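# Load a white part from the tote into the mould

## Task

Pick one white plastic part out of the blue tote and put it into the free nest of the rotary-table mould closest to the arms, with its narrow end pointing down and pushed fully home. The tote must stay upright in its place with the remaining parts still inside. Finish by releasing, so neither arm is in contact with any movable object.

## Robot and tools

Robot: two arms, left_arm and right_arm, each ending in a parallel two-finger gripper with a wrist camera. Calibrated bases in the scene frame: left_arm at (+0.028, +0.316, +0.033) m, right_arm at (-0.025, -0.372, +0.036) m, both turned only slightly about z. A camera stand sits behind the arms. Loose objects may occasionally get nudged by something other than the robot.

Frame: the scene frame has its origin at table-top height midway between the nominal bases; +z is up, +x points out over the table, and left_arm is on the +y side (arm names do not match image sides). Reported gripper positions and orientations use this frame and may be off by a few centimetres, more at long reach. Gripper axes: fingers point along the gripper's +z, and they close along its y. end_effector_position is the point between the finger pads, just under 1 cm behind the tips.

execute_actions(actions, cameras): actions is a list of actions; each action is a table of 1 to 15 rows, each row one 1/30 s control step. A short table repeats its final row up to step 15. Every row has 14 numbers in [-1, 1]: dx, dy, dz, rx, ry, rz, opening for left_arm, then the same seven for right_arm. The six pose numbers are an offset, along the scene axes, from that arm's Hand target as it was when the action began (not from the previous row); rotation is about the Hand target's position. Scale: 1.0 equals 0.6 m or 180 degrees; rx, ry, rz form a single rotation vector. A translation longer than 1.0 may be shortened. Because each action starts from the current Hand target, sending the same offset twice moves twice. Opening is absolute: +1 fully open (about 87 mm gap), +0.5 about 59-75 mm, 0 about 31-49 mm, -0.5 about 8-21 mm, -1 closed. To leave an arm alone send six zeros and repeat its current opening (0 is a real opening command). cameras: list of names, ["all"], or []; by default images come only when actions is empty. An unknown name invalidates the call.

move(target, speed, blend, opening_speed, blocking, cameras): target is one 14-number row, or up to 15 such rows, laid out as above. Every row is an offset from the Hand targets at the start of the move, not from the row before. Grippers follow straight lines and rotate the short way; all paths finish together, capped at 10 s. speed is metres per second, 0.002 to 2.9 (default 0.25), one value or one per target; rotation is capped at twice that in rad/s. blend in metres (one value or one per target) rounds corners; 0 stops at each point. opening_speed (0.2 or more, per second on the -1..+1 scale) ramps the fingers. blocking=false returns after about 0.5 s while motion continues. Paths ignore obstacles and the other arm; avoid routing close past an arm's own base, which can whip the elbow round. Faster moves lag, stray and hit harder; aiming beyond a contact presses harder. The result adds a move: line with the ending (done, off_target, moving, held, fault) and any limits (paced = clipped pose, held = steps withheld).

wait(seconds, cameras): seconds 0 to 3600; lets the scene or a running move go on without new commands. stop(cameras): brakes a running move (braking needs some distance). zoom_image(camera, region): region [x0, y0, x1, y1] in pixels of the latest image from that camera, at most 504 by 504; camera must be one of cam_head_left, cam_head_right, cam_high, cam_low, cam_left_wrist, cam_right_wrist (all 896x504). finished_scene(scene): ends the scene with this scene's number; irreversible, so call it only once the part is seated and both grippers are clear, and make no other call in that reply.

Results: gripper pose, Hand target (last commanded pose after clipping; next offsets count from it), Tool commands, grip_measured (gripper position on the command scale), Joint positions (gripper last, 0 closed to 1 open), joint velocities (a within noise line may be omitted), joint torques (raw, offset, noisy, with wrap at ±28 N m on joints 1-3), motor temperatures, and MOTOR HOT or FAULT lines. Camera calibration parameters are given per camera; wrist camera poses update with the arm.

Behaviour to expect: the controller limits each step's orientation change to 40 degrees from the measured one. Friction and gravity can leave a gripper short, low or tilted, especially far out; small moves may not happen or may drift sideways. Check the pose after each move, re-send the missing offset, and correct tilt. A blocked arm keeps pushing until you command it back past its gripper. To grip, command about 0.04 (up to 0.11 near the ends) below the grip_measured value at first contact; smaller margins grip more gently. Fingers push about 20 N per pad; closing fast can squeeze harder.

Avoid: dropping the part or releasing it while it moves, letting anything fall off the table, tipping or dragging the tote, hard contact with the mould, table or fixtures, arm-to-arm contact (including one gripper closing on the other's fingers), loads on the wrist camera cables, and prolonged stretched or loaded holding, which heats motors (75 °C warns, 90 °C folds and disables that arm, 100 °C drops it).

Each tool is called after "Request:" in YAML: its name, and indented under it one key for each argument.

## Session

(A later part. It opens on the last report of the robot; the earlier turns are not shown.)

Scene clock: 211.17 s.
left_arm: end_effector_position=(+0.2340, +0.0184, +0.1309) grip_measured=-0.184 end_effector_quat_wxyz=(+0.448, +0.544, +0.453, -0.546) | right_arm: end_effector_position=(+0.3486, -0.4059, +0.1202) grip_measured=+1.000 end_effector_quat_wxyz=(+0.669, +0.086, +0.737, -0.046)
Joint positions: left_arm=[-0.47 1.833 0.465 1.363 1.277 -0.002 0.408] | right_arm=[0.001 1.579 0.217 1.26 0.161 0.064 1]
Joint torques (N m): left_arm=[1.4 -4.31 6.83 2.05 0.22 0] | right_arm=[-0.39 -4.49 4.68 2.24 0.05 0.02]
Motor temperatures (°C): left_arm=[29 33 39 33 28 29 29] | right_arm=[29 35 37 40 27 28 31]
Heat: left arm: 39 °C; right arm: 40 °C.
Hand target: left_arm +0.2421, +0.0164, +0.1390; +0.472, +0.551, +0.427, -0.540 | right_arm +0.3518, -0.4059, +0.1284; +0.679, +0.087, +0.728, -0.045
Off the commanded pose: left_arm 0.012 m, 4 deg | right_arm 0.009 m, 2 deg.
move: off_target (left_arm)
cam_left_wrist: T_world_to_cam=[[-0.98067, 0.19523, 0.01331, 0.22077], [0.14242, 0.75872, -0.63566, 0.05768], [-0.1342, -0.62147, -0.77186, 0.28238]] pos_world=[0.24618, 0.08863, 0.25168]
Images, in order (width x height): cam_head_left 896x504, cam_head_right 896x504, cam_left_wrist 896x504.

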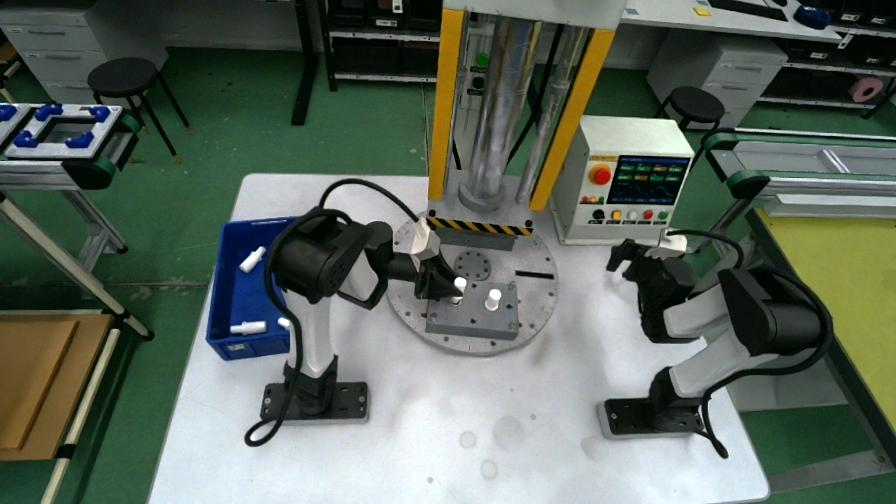

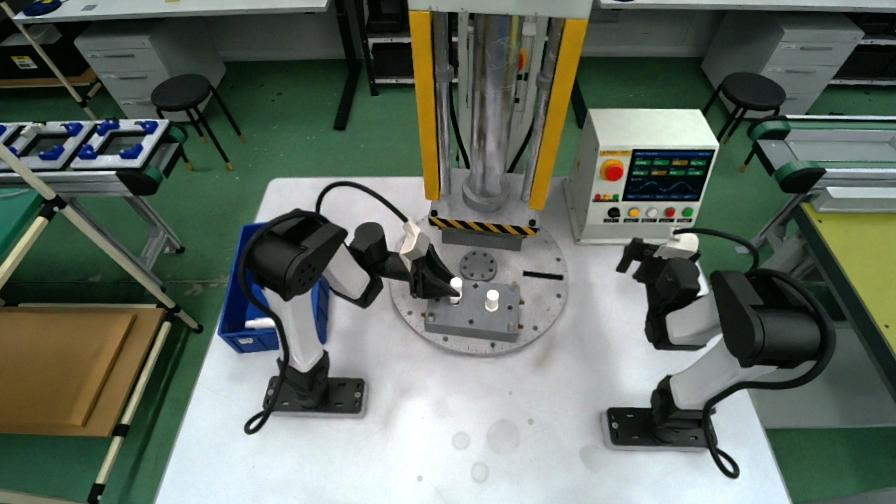

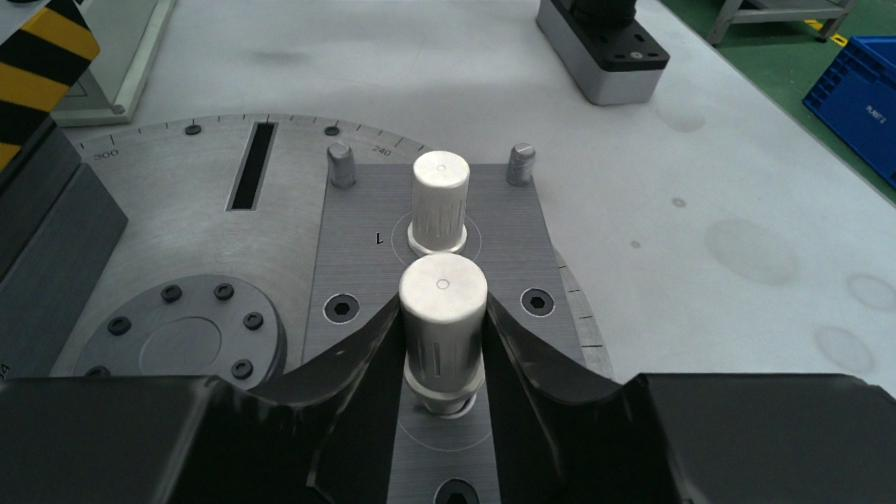

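Request:
move:
  target: [-0.0185,-0.0125,0.0067,0,0,0,-0.75,0,0,0,0,0,0,1]
  speed: 0.1
  cameras: ["cam_left_wrist","cam_head_left","cam_head_right"]

Request:
zoom_image:
  camera: "cam_head_left"
  region: [440, 265, 490, 315]

Request:
zoom_image:
  camera: "cam_head_right"
  region: [440, 265, 490, 315]

Request:
zoom_image:
  camera: "cam_left_wrist"
  region: [370, 250, 520, 480]

Scene clock: 230.40 s.
left_arm: end_effector_position=(+0.2286, +0.0126, +0.1312) grip_measured=-0.184 end_effector_quat_wxyz=(+0.444, +0.544, +0.452, -0.550) | right_arm: end_effector_position=(+0.3486, -0.4059, +0.1202) grip_measured=+1.000 end_effector_quat_wxyz=(+0.669, +0.086, +0.737, -0.046)
Joint positions: left_arm=[-0.496 1.833 0.465 1.365 1.261 -0.011 0.408] | right_arm=[0.001 1.579 0.217 1.26 0.161 0.064 1]
Joint torques (N m): left_arm=[0.02 -6.45 4.67 2.1 -0.04 0] | right_arm=[-0.42 -4.45 4.68 2.22 0.07 0.01]
Heat: left arm: 39 °C; right arm: 41 °C.
Hand target: left_arm +0.2310, +0.0089, +0.1430; +0.472, +0.551, +0.427, -0.540 | right_arm +0.3518, -0.4059, +0.1284; +0.679, +0.087, +0.728, -0.045
Off the commanded pose: left_arm 0.013 m, 5 deg | right_arm 0.009 m, 2 deg.
move: off_target (left_arm)
cam_left_wrist: T_world_to_cam=[[-0.97847, 0.20533, 0.02071, 0.21501], [0.14555, 0.75775, -0.6361, 0.06232], [-0.1463, -0.6194, -0.77133, 0.28094]] pos_world=[0.24241, 0.08264, 0.25189]
Images, in order (width x height): cam_head_left 896x504, cam_head_right 896x504, cam_left_wrist 896x504.

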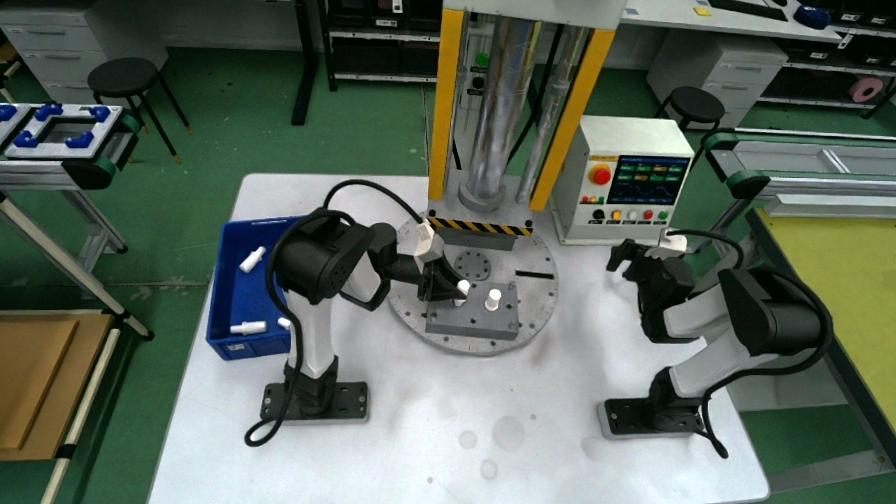

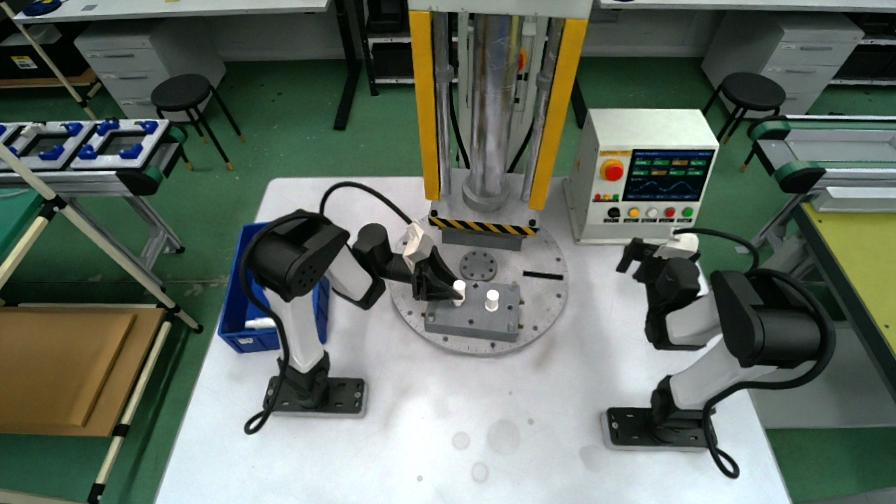

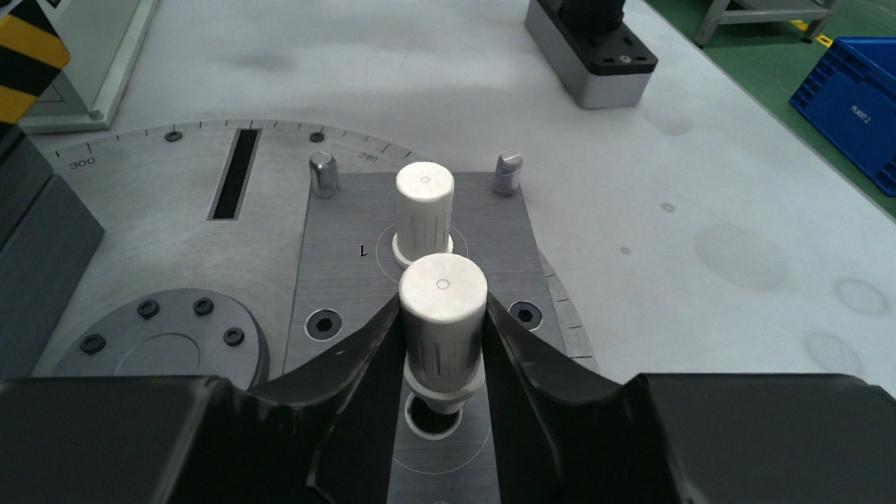

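Scaled by 10.080 from the camera's image (finer frame: 1280x720).

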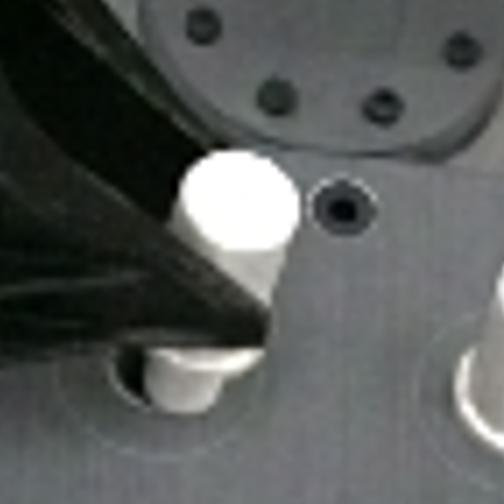

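Scaled by 10.080 from the camera's image (finer frame: 1280x720).

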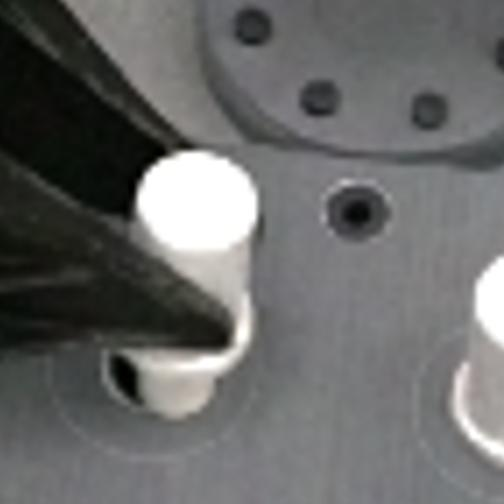

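Scaled by 2.191 from the camera's image (finer frame: 1280x720).

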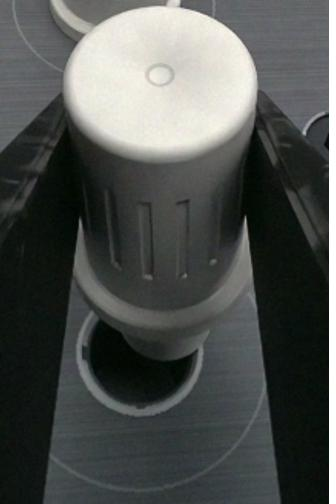

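Request:
move:
  target:
    - [0.0318,0.01,0.0117,0,0,0,-0.75,0,0,0,0,0,0,1]
    - [0.0032,0.0107,-0.0075,0,0,0,-0.75,0,0,0,0,0,0,1]
  speed: 0.1
  cameras: ["cam_left_wrist","cam_head_left","cam_head_right"]

Request:
zoom_image:
  camera: "cam_head_left"
  region: [440, 265, 490, 315]

Request:
zoom_image:
  camera: "cam_head_right"
  region: [440, 265, 490, 315]

Request:
zoom_image:
  camera: "cam_left_wrist"
  region: [370, 250, 520, 480]

Scene clock: 246.67 s.
left_arm: end_effector_position=(+0.2323, +0.0177, +0.1330) grip_measured=-0.184 end_effector_quat_wxyz=(+0.445, +0.543, +0.451, -0.550) | right_arm: end_effector_position=(+0.3486, -0.4059, +0.1202) grip_measured=+1.000 end_effector_quat_wxyz=(+0.669, +0.086, +0.737, -0.046)
Joint positions: left_arm=[-0.473 1.833 0.467 1.376 1.283 -0.022 0.408] | right_arm=[0.001 1.579 0.217 1.26 0.161 0.064 1]
Joint torques (N m): left_arm=[0.08 -5.42 3.75 2.09 -0.04 0.16] | right_arm=[-0.29 -4.38 4.72 2.21 0.07 0.01]
Heat: left arm: 38 °C; right arm: 41 °C.
Hand target: left_arm +0.2329, +0.0154, +0.1385; +0.472, +0.551, +0.427, -0.540 | right_arm +0.3518, -0.4059, +0.1284; +0.679, +0.087, +0.728, -0.045
Off the commanded pose: left_arm 0.006 m, 4 deg | right_arm 0.009 m, 2 deg.
move: off_target (left_arm)
cam_left_wrist: T_world_to_cam=[[-0.97881, 0.20387, 0.01894, 0.21782], [0.14497, 0.75536, -0.63907, 0.05973], [-0.1446, -0.62279, -0.76891, 0.28541]] pos_world=[0.24582, 0.08822, 0.2535]
Images, in order (width x height): cam_head_left 896x504, cam_head_right 896x504, cam_left_wrist 896x504.

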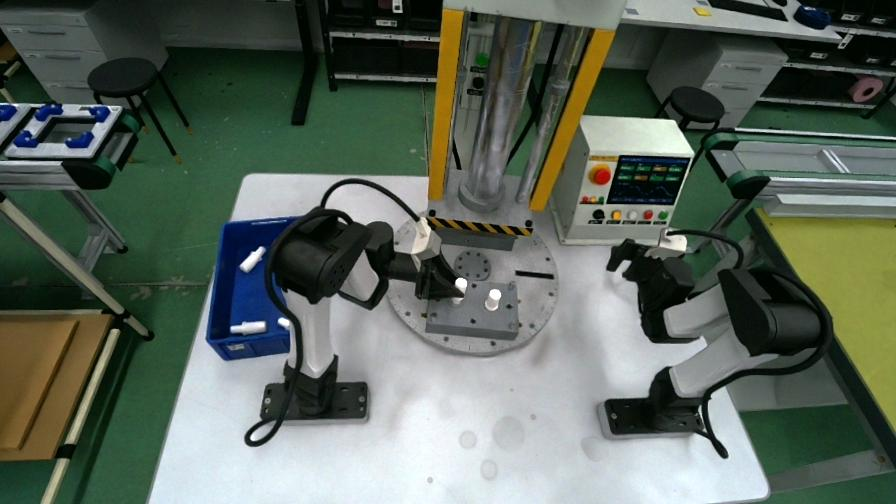

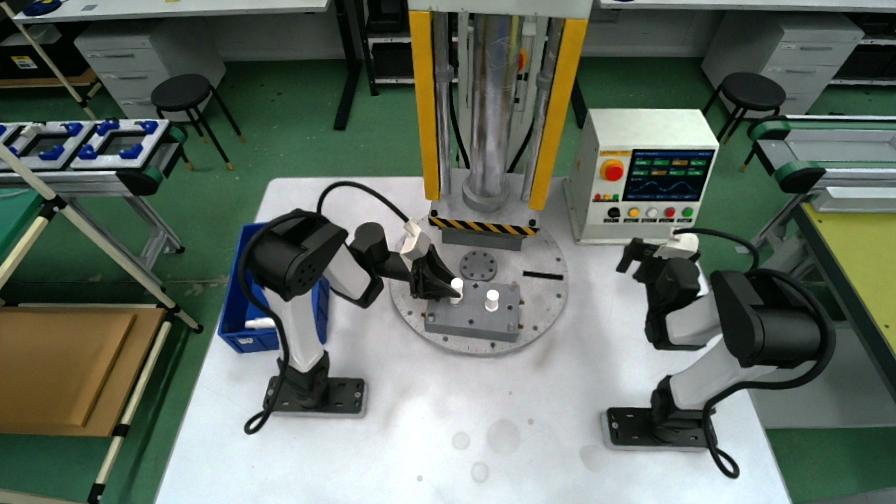

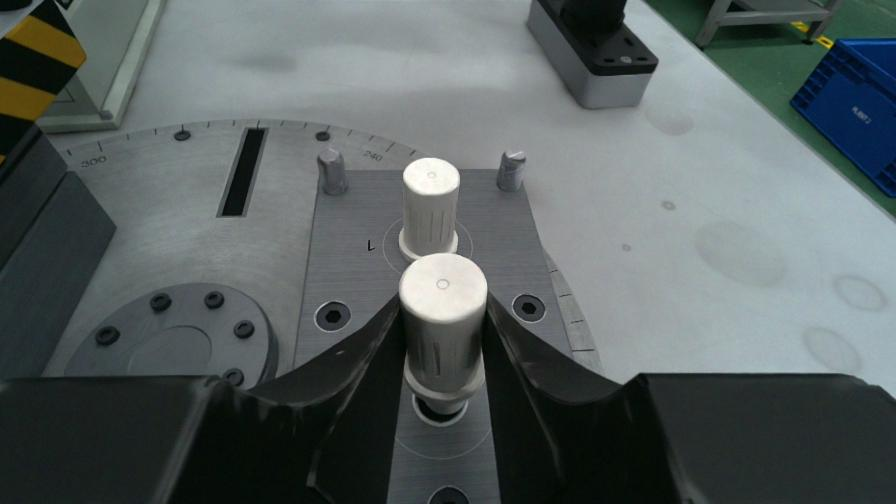

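Scaled by 10.080 from the camera's image (finer frame: 1280x720).

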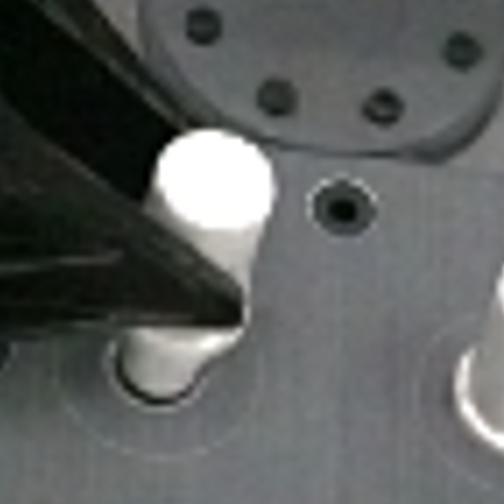

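Scaled by 10.080 from the camera's image (finer frame: 1280x720).

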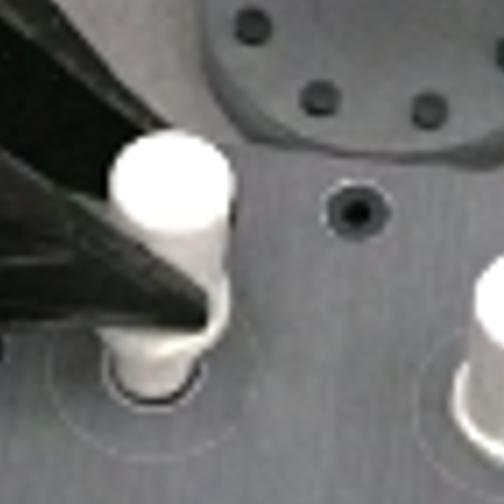

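Scaled by 2.191 from the camera's image (finer frame: 1280x720).

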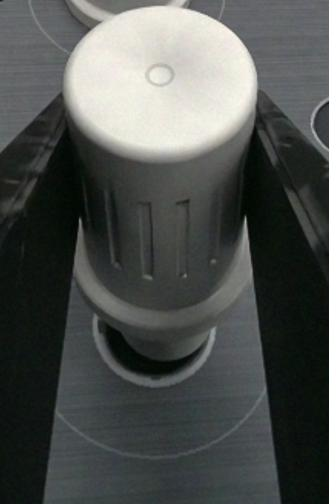

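Request:
move:
  target:
    - [0.0287,-0.0008,0.0225,0,0,0,-0.75,0,0,0,0,0,0,1]
    - [0.0028,0.0005,0.0,0,0,0,-0.75,0,0,0,0,0,0,1]
    - [0.0028,0.0005,-0.016,0,0,0,-0.75,0,0,0,0,0,0,1]
  speed: [0.1,0.1,0.04]
  cameras: ["cam_left_wrist","cam_head_left","cam_head_right"]

Request:
zoom_image:
  camera: "cam_head_left"
  region: [440, 265, 490, 315]

Request:
zoom_image:
  camera: "cam_head_right"
  region: [440, 265, 490, 315]

Request:
zoom_image:
  camera: "cam_left_wrist"
  region: [370, 250, 520, 480]

Scene clock: 263.10 s.
left_arm: end_effector_position=(+0.2341, +0.0177, +0.1271) grip_measured=-0.184 end_effector_quat_wxyz=(+0.448, +0.546, +0.449, -0.548) | right_arm: end_effector_position=(+0.3486, -0.4059, +0.1202) grip_measured=+1.000 end_effector_quat_wxyz=(+0.669, +0.086, +0.737, -0.046)
Joint positions: left_arm=[-0.471 1.864 0.469 1.4 1.285 -0.009 0.408] | right_arm=[0.001 1.579 0.217 1.26 0.161 0.064 1]
Joint torques (N m): left_arm=[0.12 -4.31 3.52 2.16 -0.01 0.15] | right_arm=[-0.36 -4.4 4.62 2.23 0.09 -0.02]
Heat: left arm: 38 °C; right arm: 42 °C.
Hand target: left_arm +0.2345, +0.0156, +0.1289; +0.472, +0.551, +0.427, -0.540 | right_arm +0.3518, -0.4059, +0.1284; +0.679, +0.087, +0.728, -0.045
Off the commanded pose: left_arm 0.003 m, 4 deg | right_arm 0.009 m, 2 deg.
move: off_target (left_arm)
cam_left_wrist: T_world_to_cam=[[-0.97902, 0.2035, 0.00991, 0.22097], [0.1505, 0.75514, -0.63806, 0.05432], [-0.13733, -0.62318, -0.76992, 0.27955]] pos_world=[0.24655, 0.08822, 0.2477]
Images, in order (width x height): cam_head_left 896x504, cam_head_right 896x504, cam_left_wrist 896x504.

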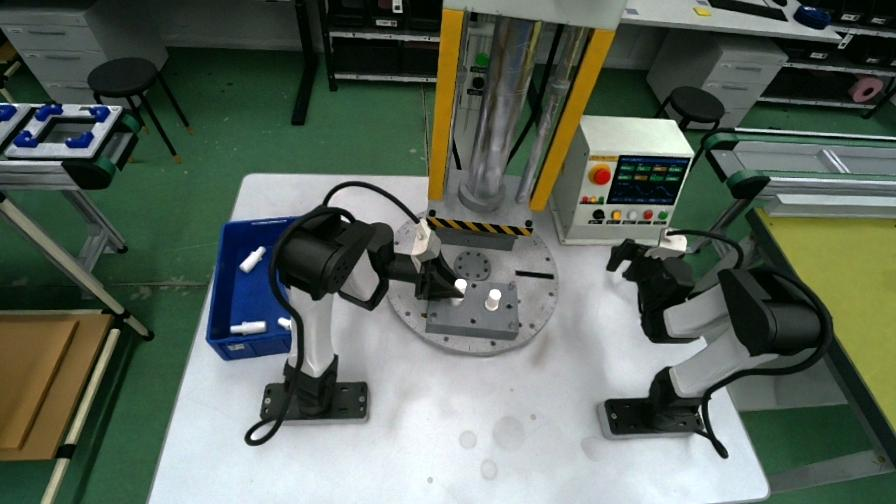

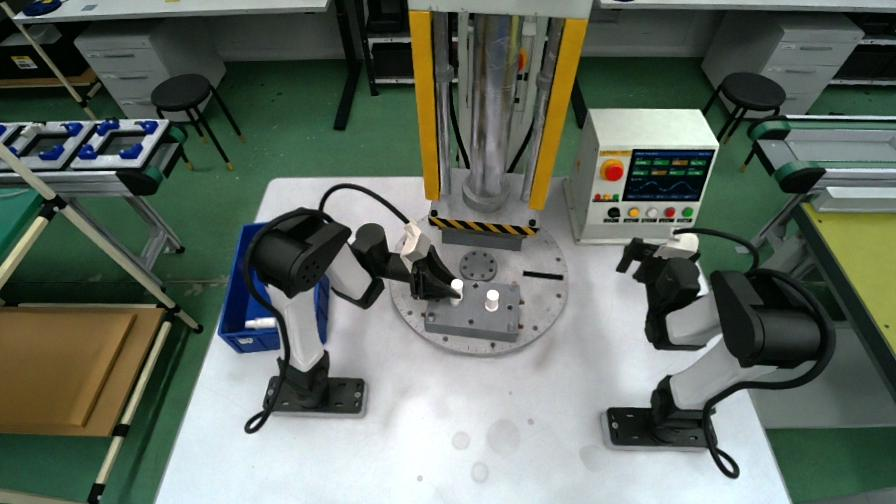

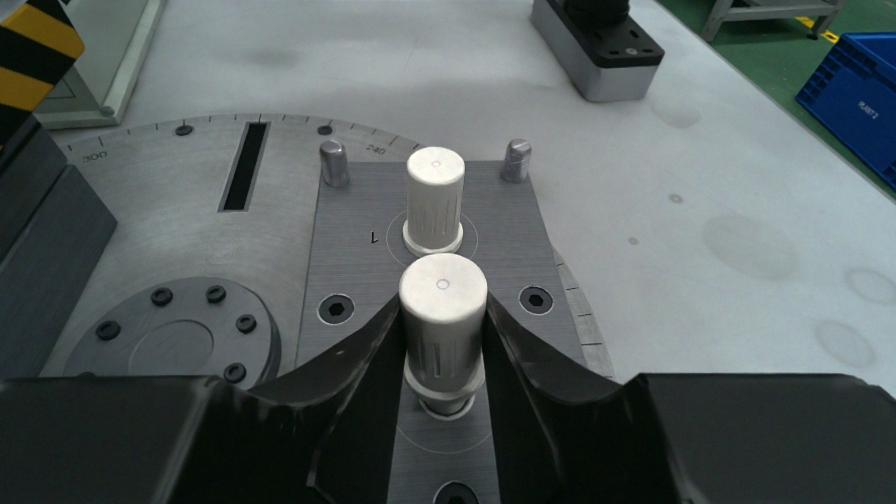

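Scaled by 10.080 from the camera's image (finer frame: 1280x720).

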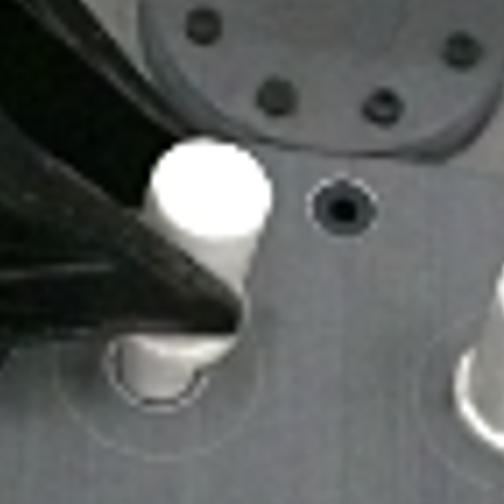

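Scaled by 10.080 from the camera's image (finer frame: 1280x720).

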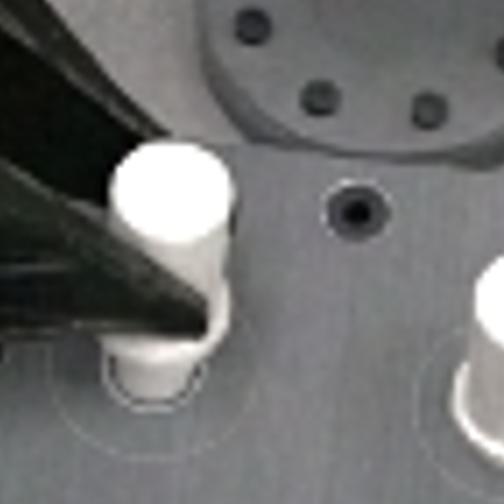

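Scaled by 2.191 from the camera's image (finer frame: 1280x720).

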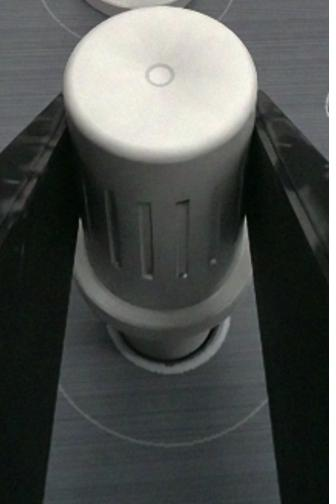

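Request:
move:
  target: [0,0,-0.026,0.009,0.006,0,-0.75,0,0,0,0,0,0,1]
  speed: 0.05
  cameras: ["cam_left_wrist","cam_head_right"]

Request:
zoom_image:
  camera: "cam_head_right"
  region: [440, 265, 490, 315]

Request:
zoom_image:
  camera: "cam_left_wrist"
  region: [370, 250, 520, 480]

Scene clock: 270.47 s.
left_arm: end_effector_position=(+0.2335, +0.0173, +0.1174) grip_measured=-0.184 end_effector_quat_wxyz=(+0.444, +0.548, +0.450, -0.548) | right_arm: end_effector_position=(+0.3486, -0.4059, +0.1202) grip_measured=+1.000 end_effector_quat_wxyz=(+0.669, +0.086, +0.737, -0.046)
Joint positions: left_arm=[-0.473 1.899 0.469 1.407 1.287 0.015 0.408] | right_arm=[0.001 1.579 0.217 1.26 0.161 0.064 1]
Joint torques (N m): left_arm=[0.23 -3.82 3.49 1.88 -0.04 0.28] | right_arm=[-0.31 -4.48 4.55 2.24 0.09 0.01]
Motor temperatures (°C): left_arm=[29 34 37 38 28 29 30] | right_arm=[29 36 37 42 27 28 31]
Heat: left arm: 38 °C; right arm: 42 °C.
Hand target: left_arm +0.2345, +0.0156, +0.1133; +0.460, +0.552, +0.439, -0.539 | right_arm +0.3518, -0.4059, +0.1284; +0.679, +0.087, +0.728, -0.045
Off the commanded pose: left_arm 0.004 m, 3 deg | right_arm 0.009 m, 2 deg.
move: off_target (left_arm)
cam_left_wrist: T_world_to_cam=[[-0.97812, 0.20761, 0.01347, 0.21989], [0.15257, 0.75986, -0.63193, 0.04714], [-0.14143, -0.61605, -0.77491, 0.27324]] pos_world=[0.24653, 0.08686, 0.23856]
Images, in order (width x height): cam_head_right 896x504, cam_left_wrist 896x504.

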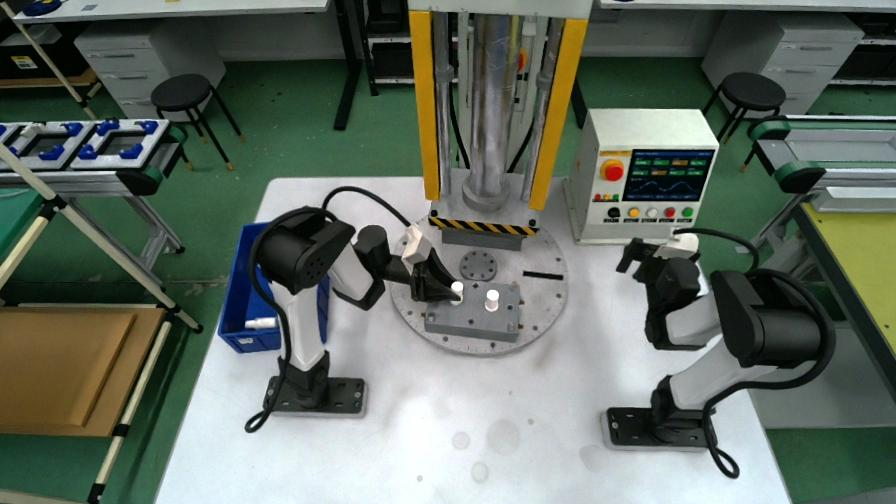

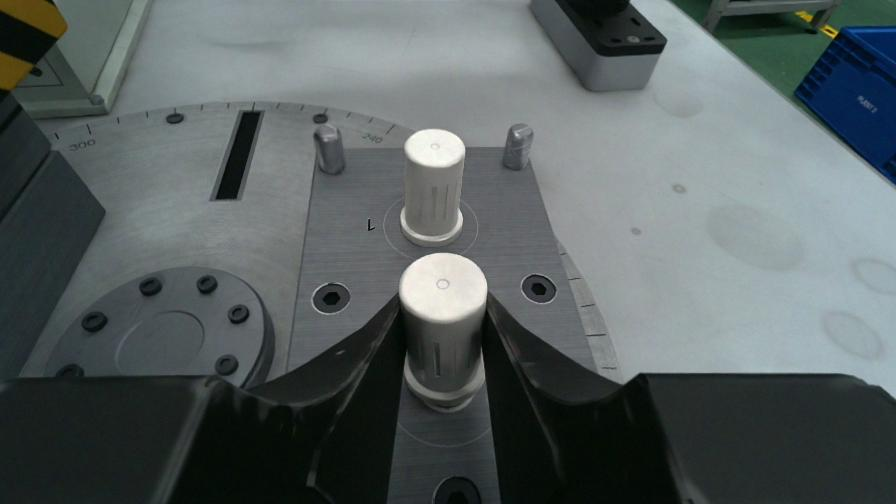

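Scaled by 10.080 from the camera's image (finer frame: 1280x720).

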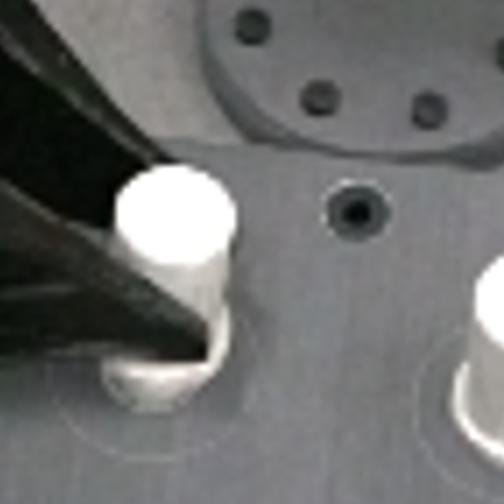

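Scaled by 2.191 from the camera's image (finer frame: 1280x720).

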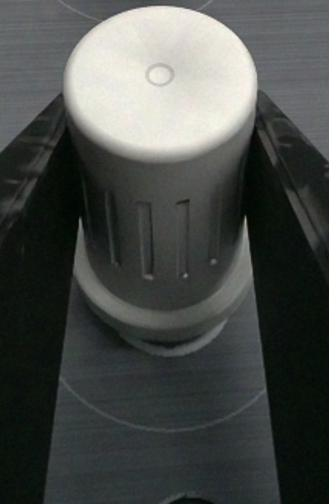

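Request:
move:
  target: [0,0,0.004,0,0,0,0.05,0,0,0,0,0,0,1]
  speed: 0.05
  opening_speed: 0.4
  cameras: ["cam_left_wrist"]

Scene clock: 276.53 s.
left_arm: end_effector_position=(+0.2335, +0.0173, +0.1168) grip_measured=+0.049 end_effector_quat_wxyz=(+0.444, +0.548, +0.451, -0.547) | right_arm: end_effector_position=(+0.3486, -0.4059, +0.1202) grip_measured=+1.000 end_effector_quat_wxyz=(+0.669, +0.086, +0.737, -0.046)
Joint positions: left_arm=[-0.473 1.9 0.469 1.405 1.287 0.018 0.525] | right_arm=[0.001 1.579 0.217 1.26 0.161 0.064 1]
Joint torques (N m): left_arm=[0.21 -4.48 3.55 1.88 -0.03 0.19] | right_arm=[-0.47 -4.4 4.62 2.25 0.07 0.01]
Heat: left arm: 38 °C; right arm: 42 °C.
Hand target: left_arm +0.2345, +0.0156, +0.1157; +0.460, +0.552, +0.439, -0.539 | right_arm +0.3518, -0.4059, +0.1284; +0.679, +0.087, +0.728, -0.045
Off the commanded pose: left_arm 0.002 m, 3 deg | right_arm 0.009 m, 2 deg.
move: off_target (left_arm)
cam_left_wrist: T_world_to_cam=[[-0.97813, 0.20757, 0.0133, 0.21996], [0.15279, 0.76043, -0.63119, 0.04662], [-0.14113, -0.61535, -0.77551, 0.2728]] pos_world=[0.24653, 0.08676, 0.23806]

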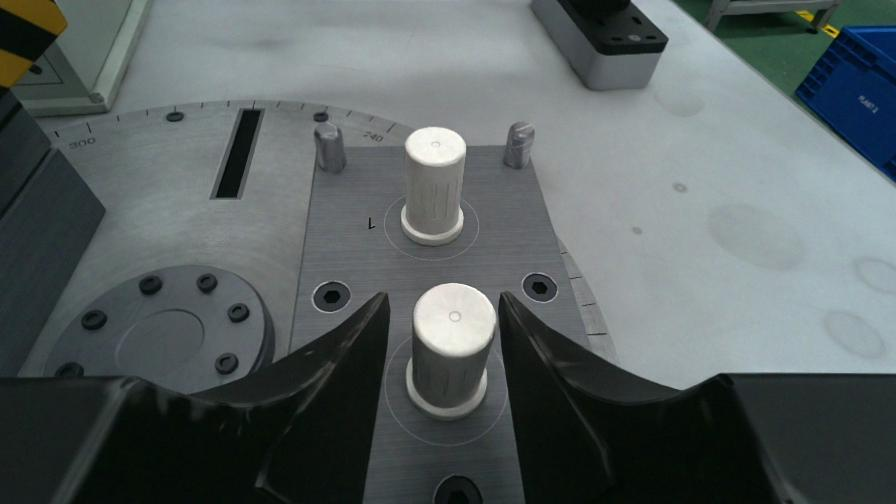

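Request:
move:
  target:
    - [0,0.004,0.025,0,0,0,0.2,0,0,0,0,0,0,1]
    - [0.035,0.18,0.04,0,0,0,0.2,0,0,0,0,0,0,1]
    - [0.02,0.22,0.15,0,0,0,0.2,0,0,0,0,0,0,1]
  speed: [0.08,0.15,0.2]
  blend: [0.005,0.02,0]
  cameras: ["cam_left_wrist","cam_head_right"]

Request:
zoom_image:
  camera: "cam_head_right"
  region: [430, 260, 530, 330]

Scene clock: 289.80 s.
left_arm: end_effector_position=(+0.2508, +0.1447, +0.2050) grip_measured=+0.200 end_effector_quat_wxyz=(+0.520, +0.492, +0.504, -0.483) | right_arm: end_effector_position=(+0.3486, -0.4059, +0.1202) grip_measured=+1.000 end_effector_quat_wxyz=(+0.669, +0.086, +0.737, -0.046)
Joint positions: left_arm=[0.031 1.348 0.334 1.26 1.541 -0.222 0.6] | right_arm=[0.001 1.579 0.217 1.26 0.161 0.064 1]
Joint torques (N m): left_arm=[1.37 -4.41 5.12 1.15 0.08 -0.03] | right_arm=[-0.36 -4.41 4.52 2.26 0.05 0]
Heat: left arm: 38 °C; right arm: 42 °C.
Hand target: left_arm +0.2465, +0.1476, +0.2058; +0.460, +0.553, +0.439, -0.539 | right_arm +0.3518, -0.4059, +0.1284; +0.679, +0.087, +0.728, -0.045
Off the commanded pose: left_arm 0.005 m, 14 deg | right_arm 0.009 m, 2 deg.
joint sent to its limit (left arm) — joint 5 (wrist yaw), upper limit. The joint targets are off in orientation, not in position.
move: off_target (left_arm)
cam_left_wrist: T_world_to_cam=[[-0.99904, -0.03996, -0.01803, 0.25664], [-0.01907, 0.76638, -0.64211, 0.0472], [0.03948, -0.64115, -0.7664, 0.3785]] pos_world=[0.24235, 0.21676, 0.32502]
Images, in order (width x height): cam_head_right 896x504, cam_left_wrist 896x504.

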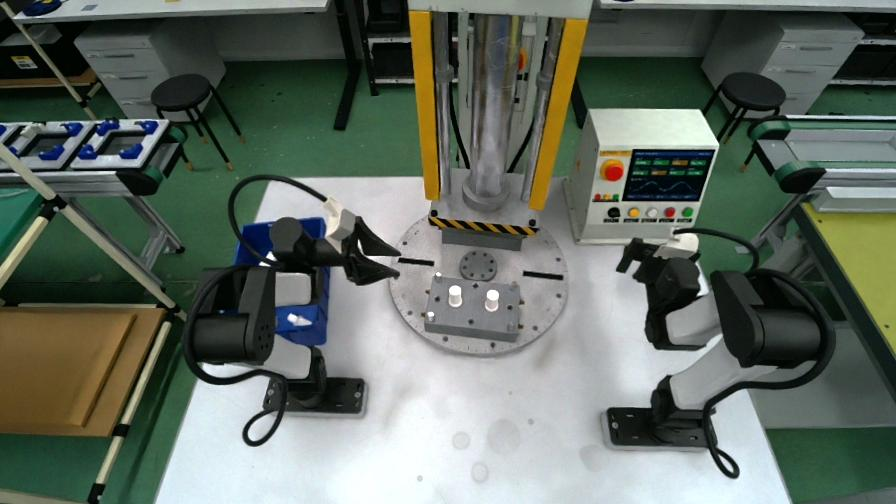

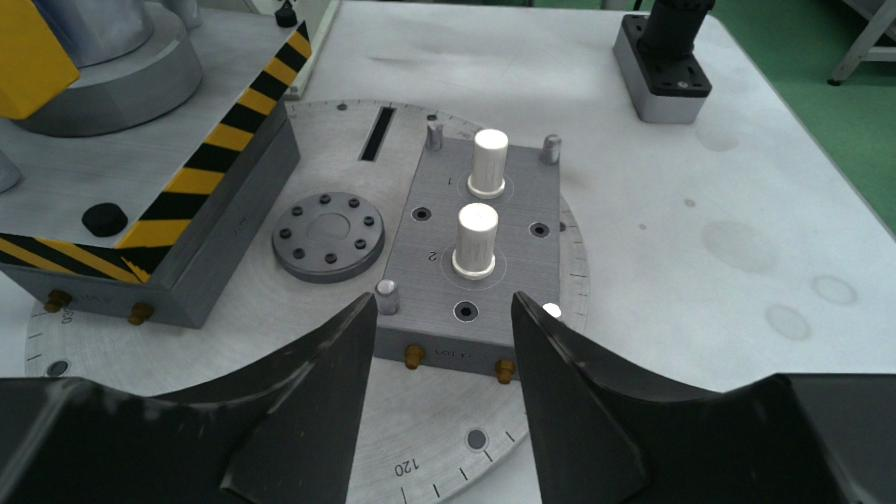

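Scaled by 5.040 from the camera's image (finer frame: 1280x720).

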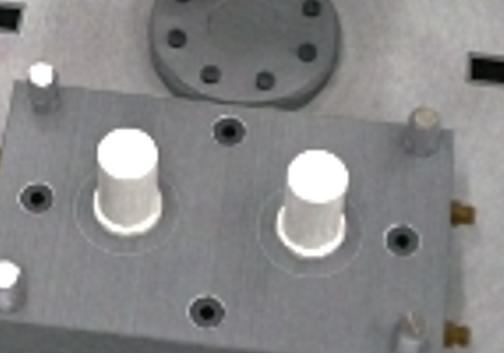

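Request:
finished_scene:
  scene: 3

The scene is finished: the task was done.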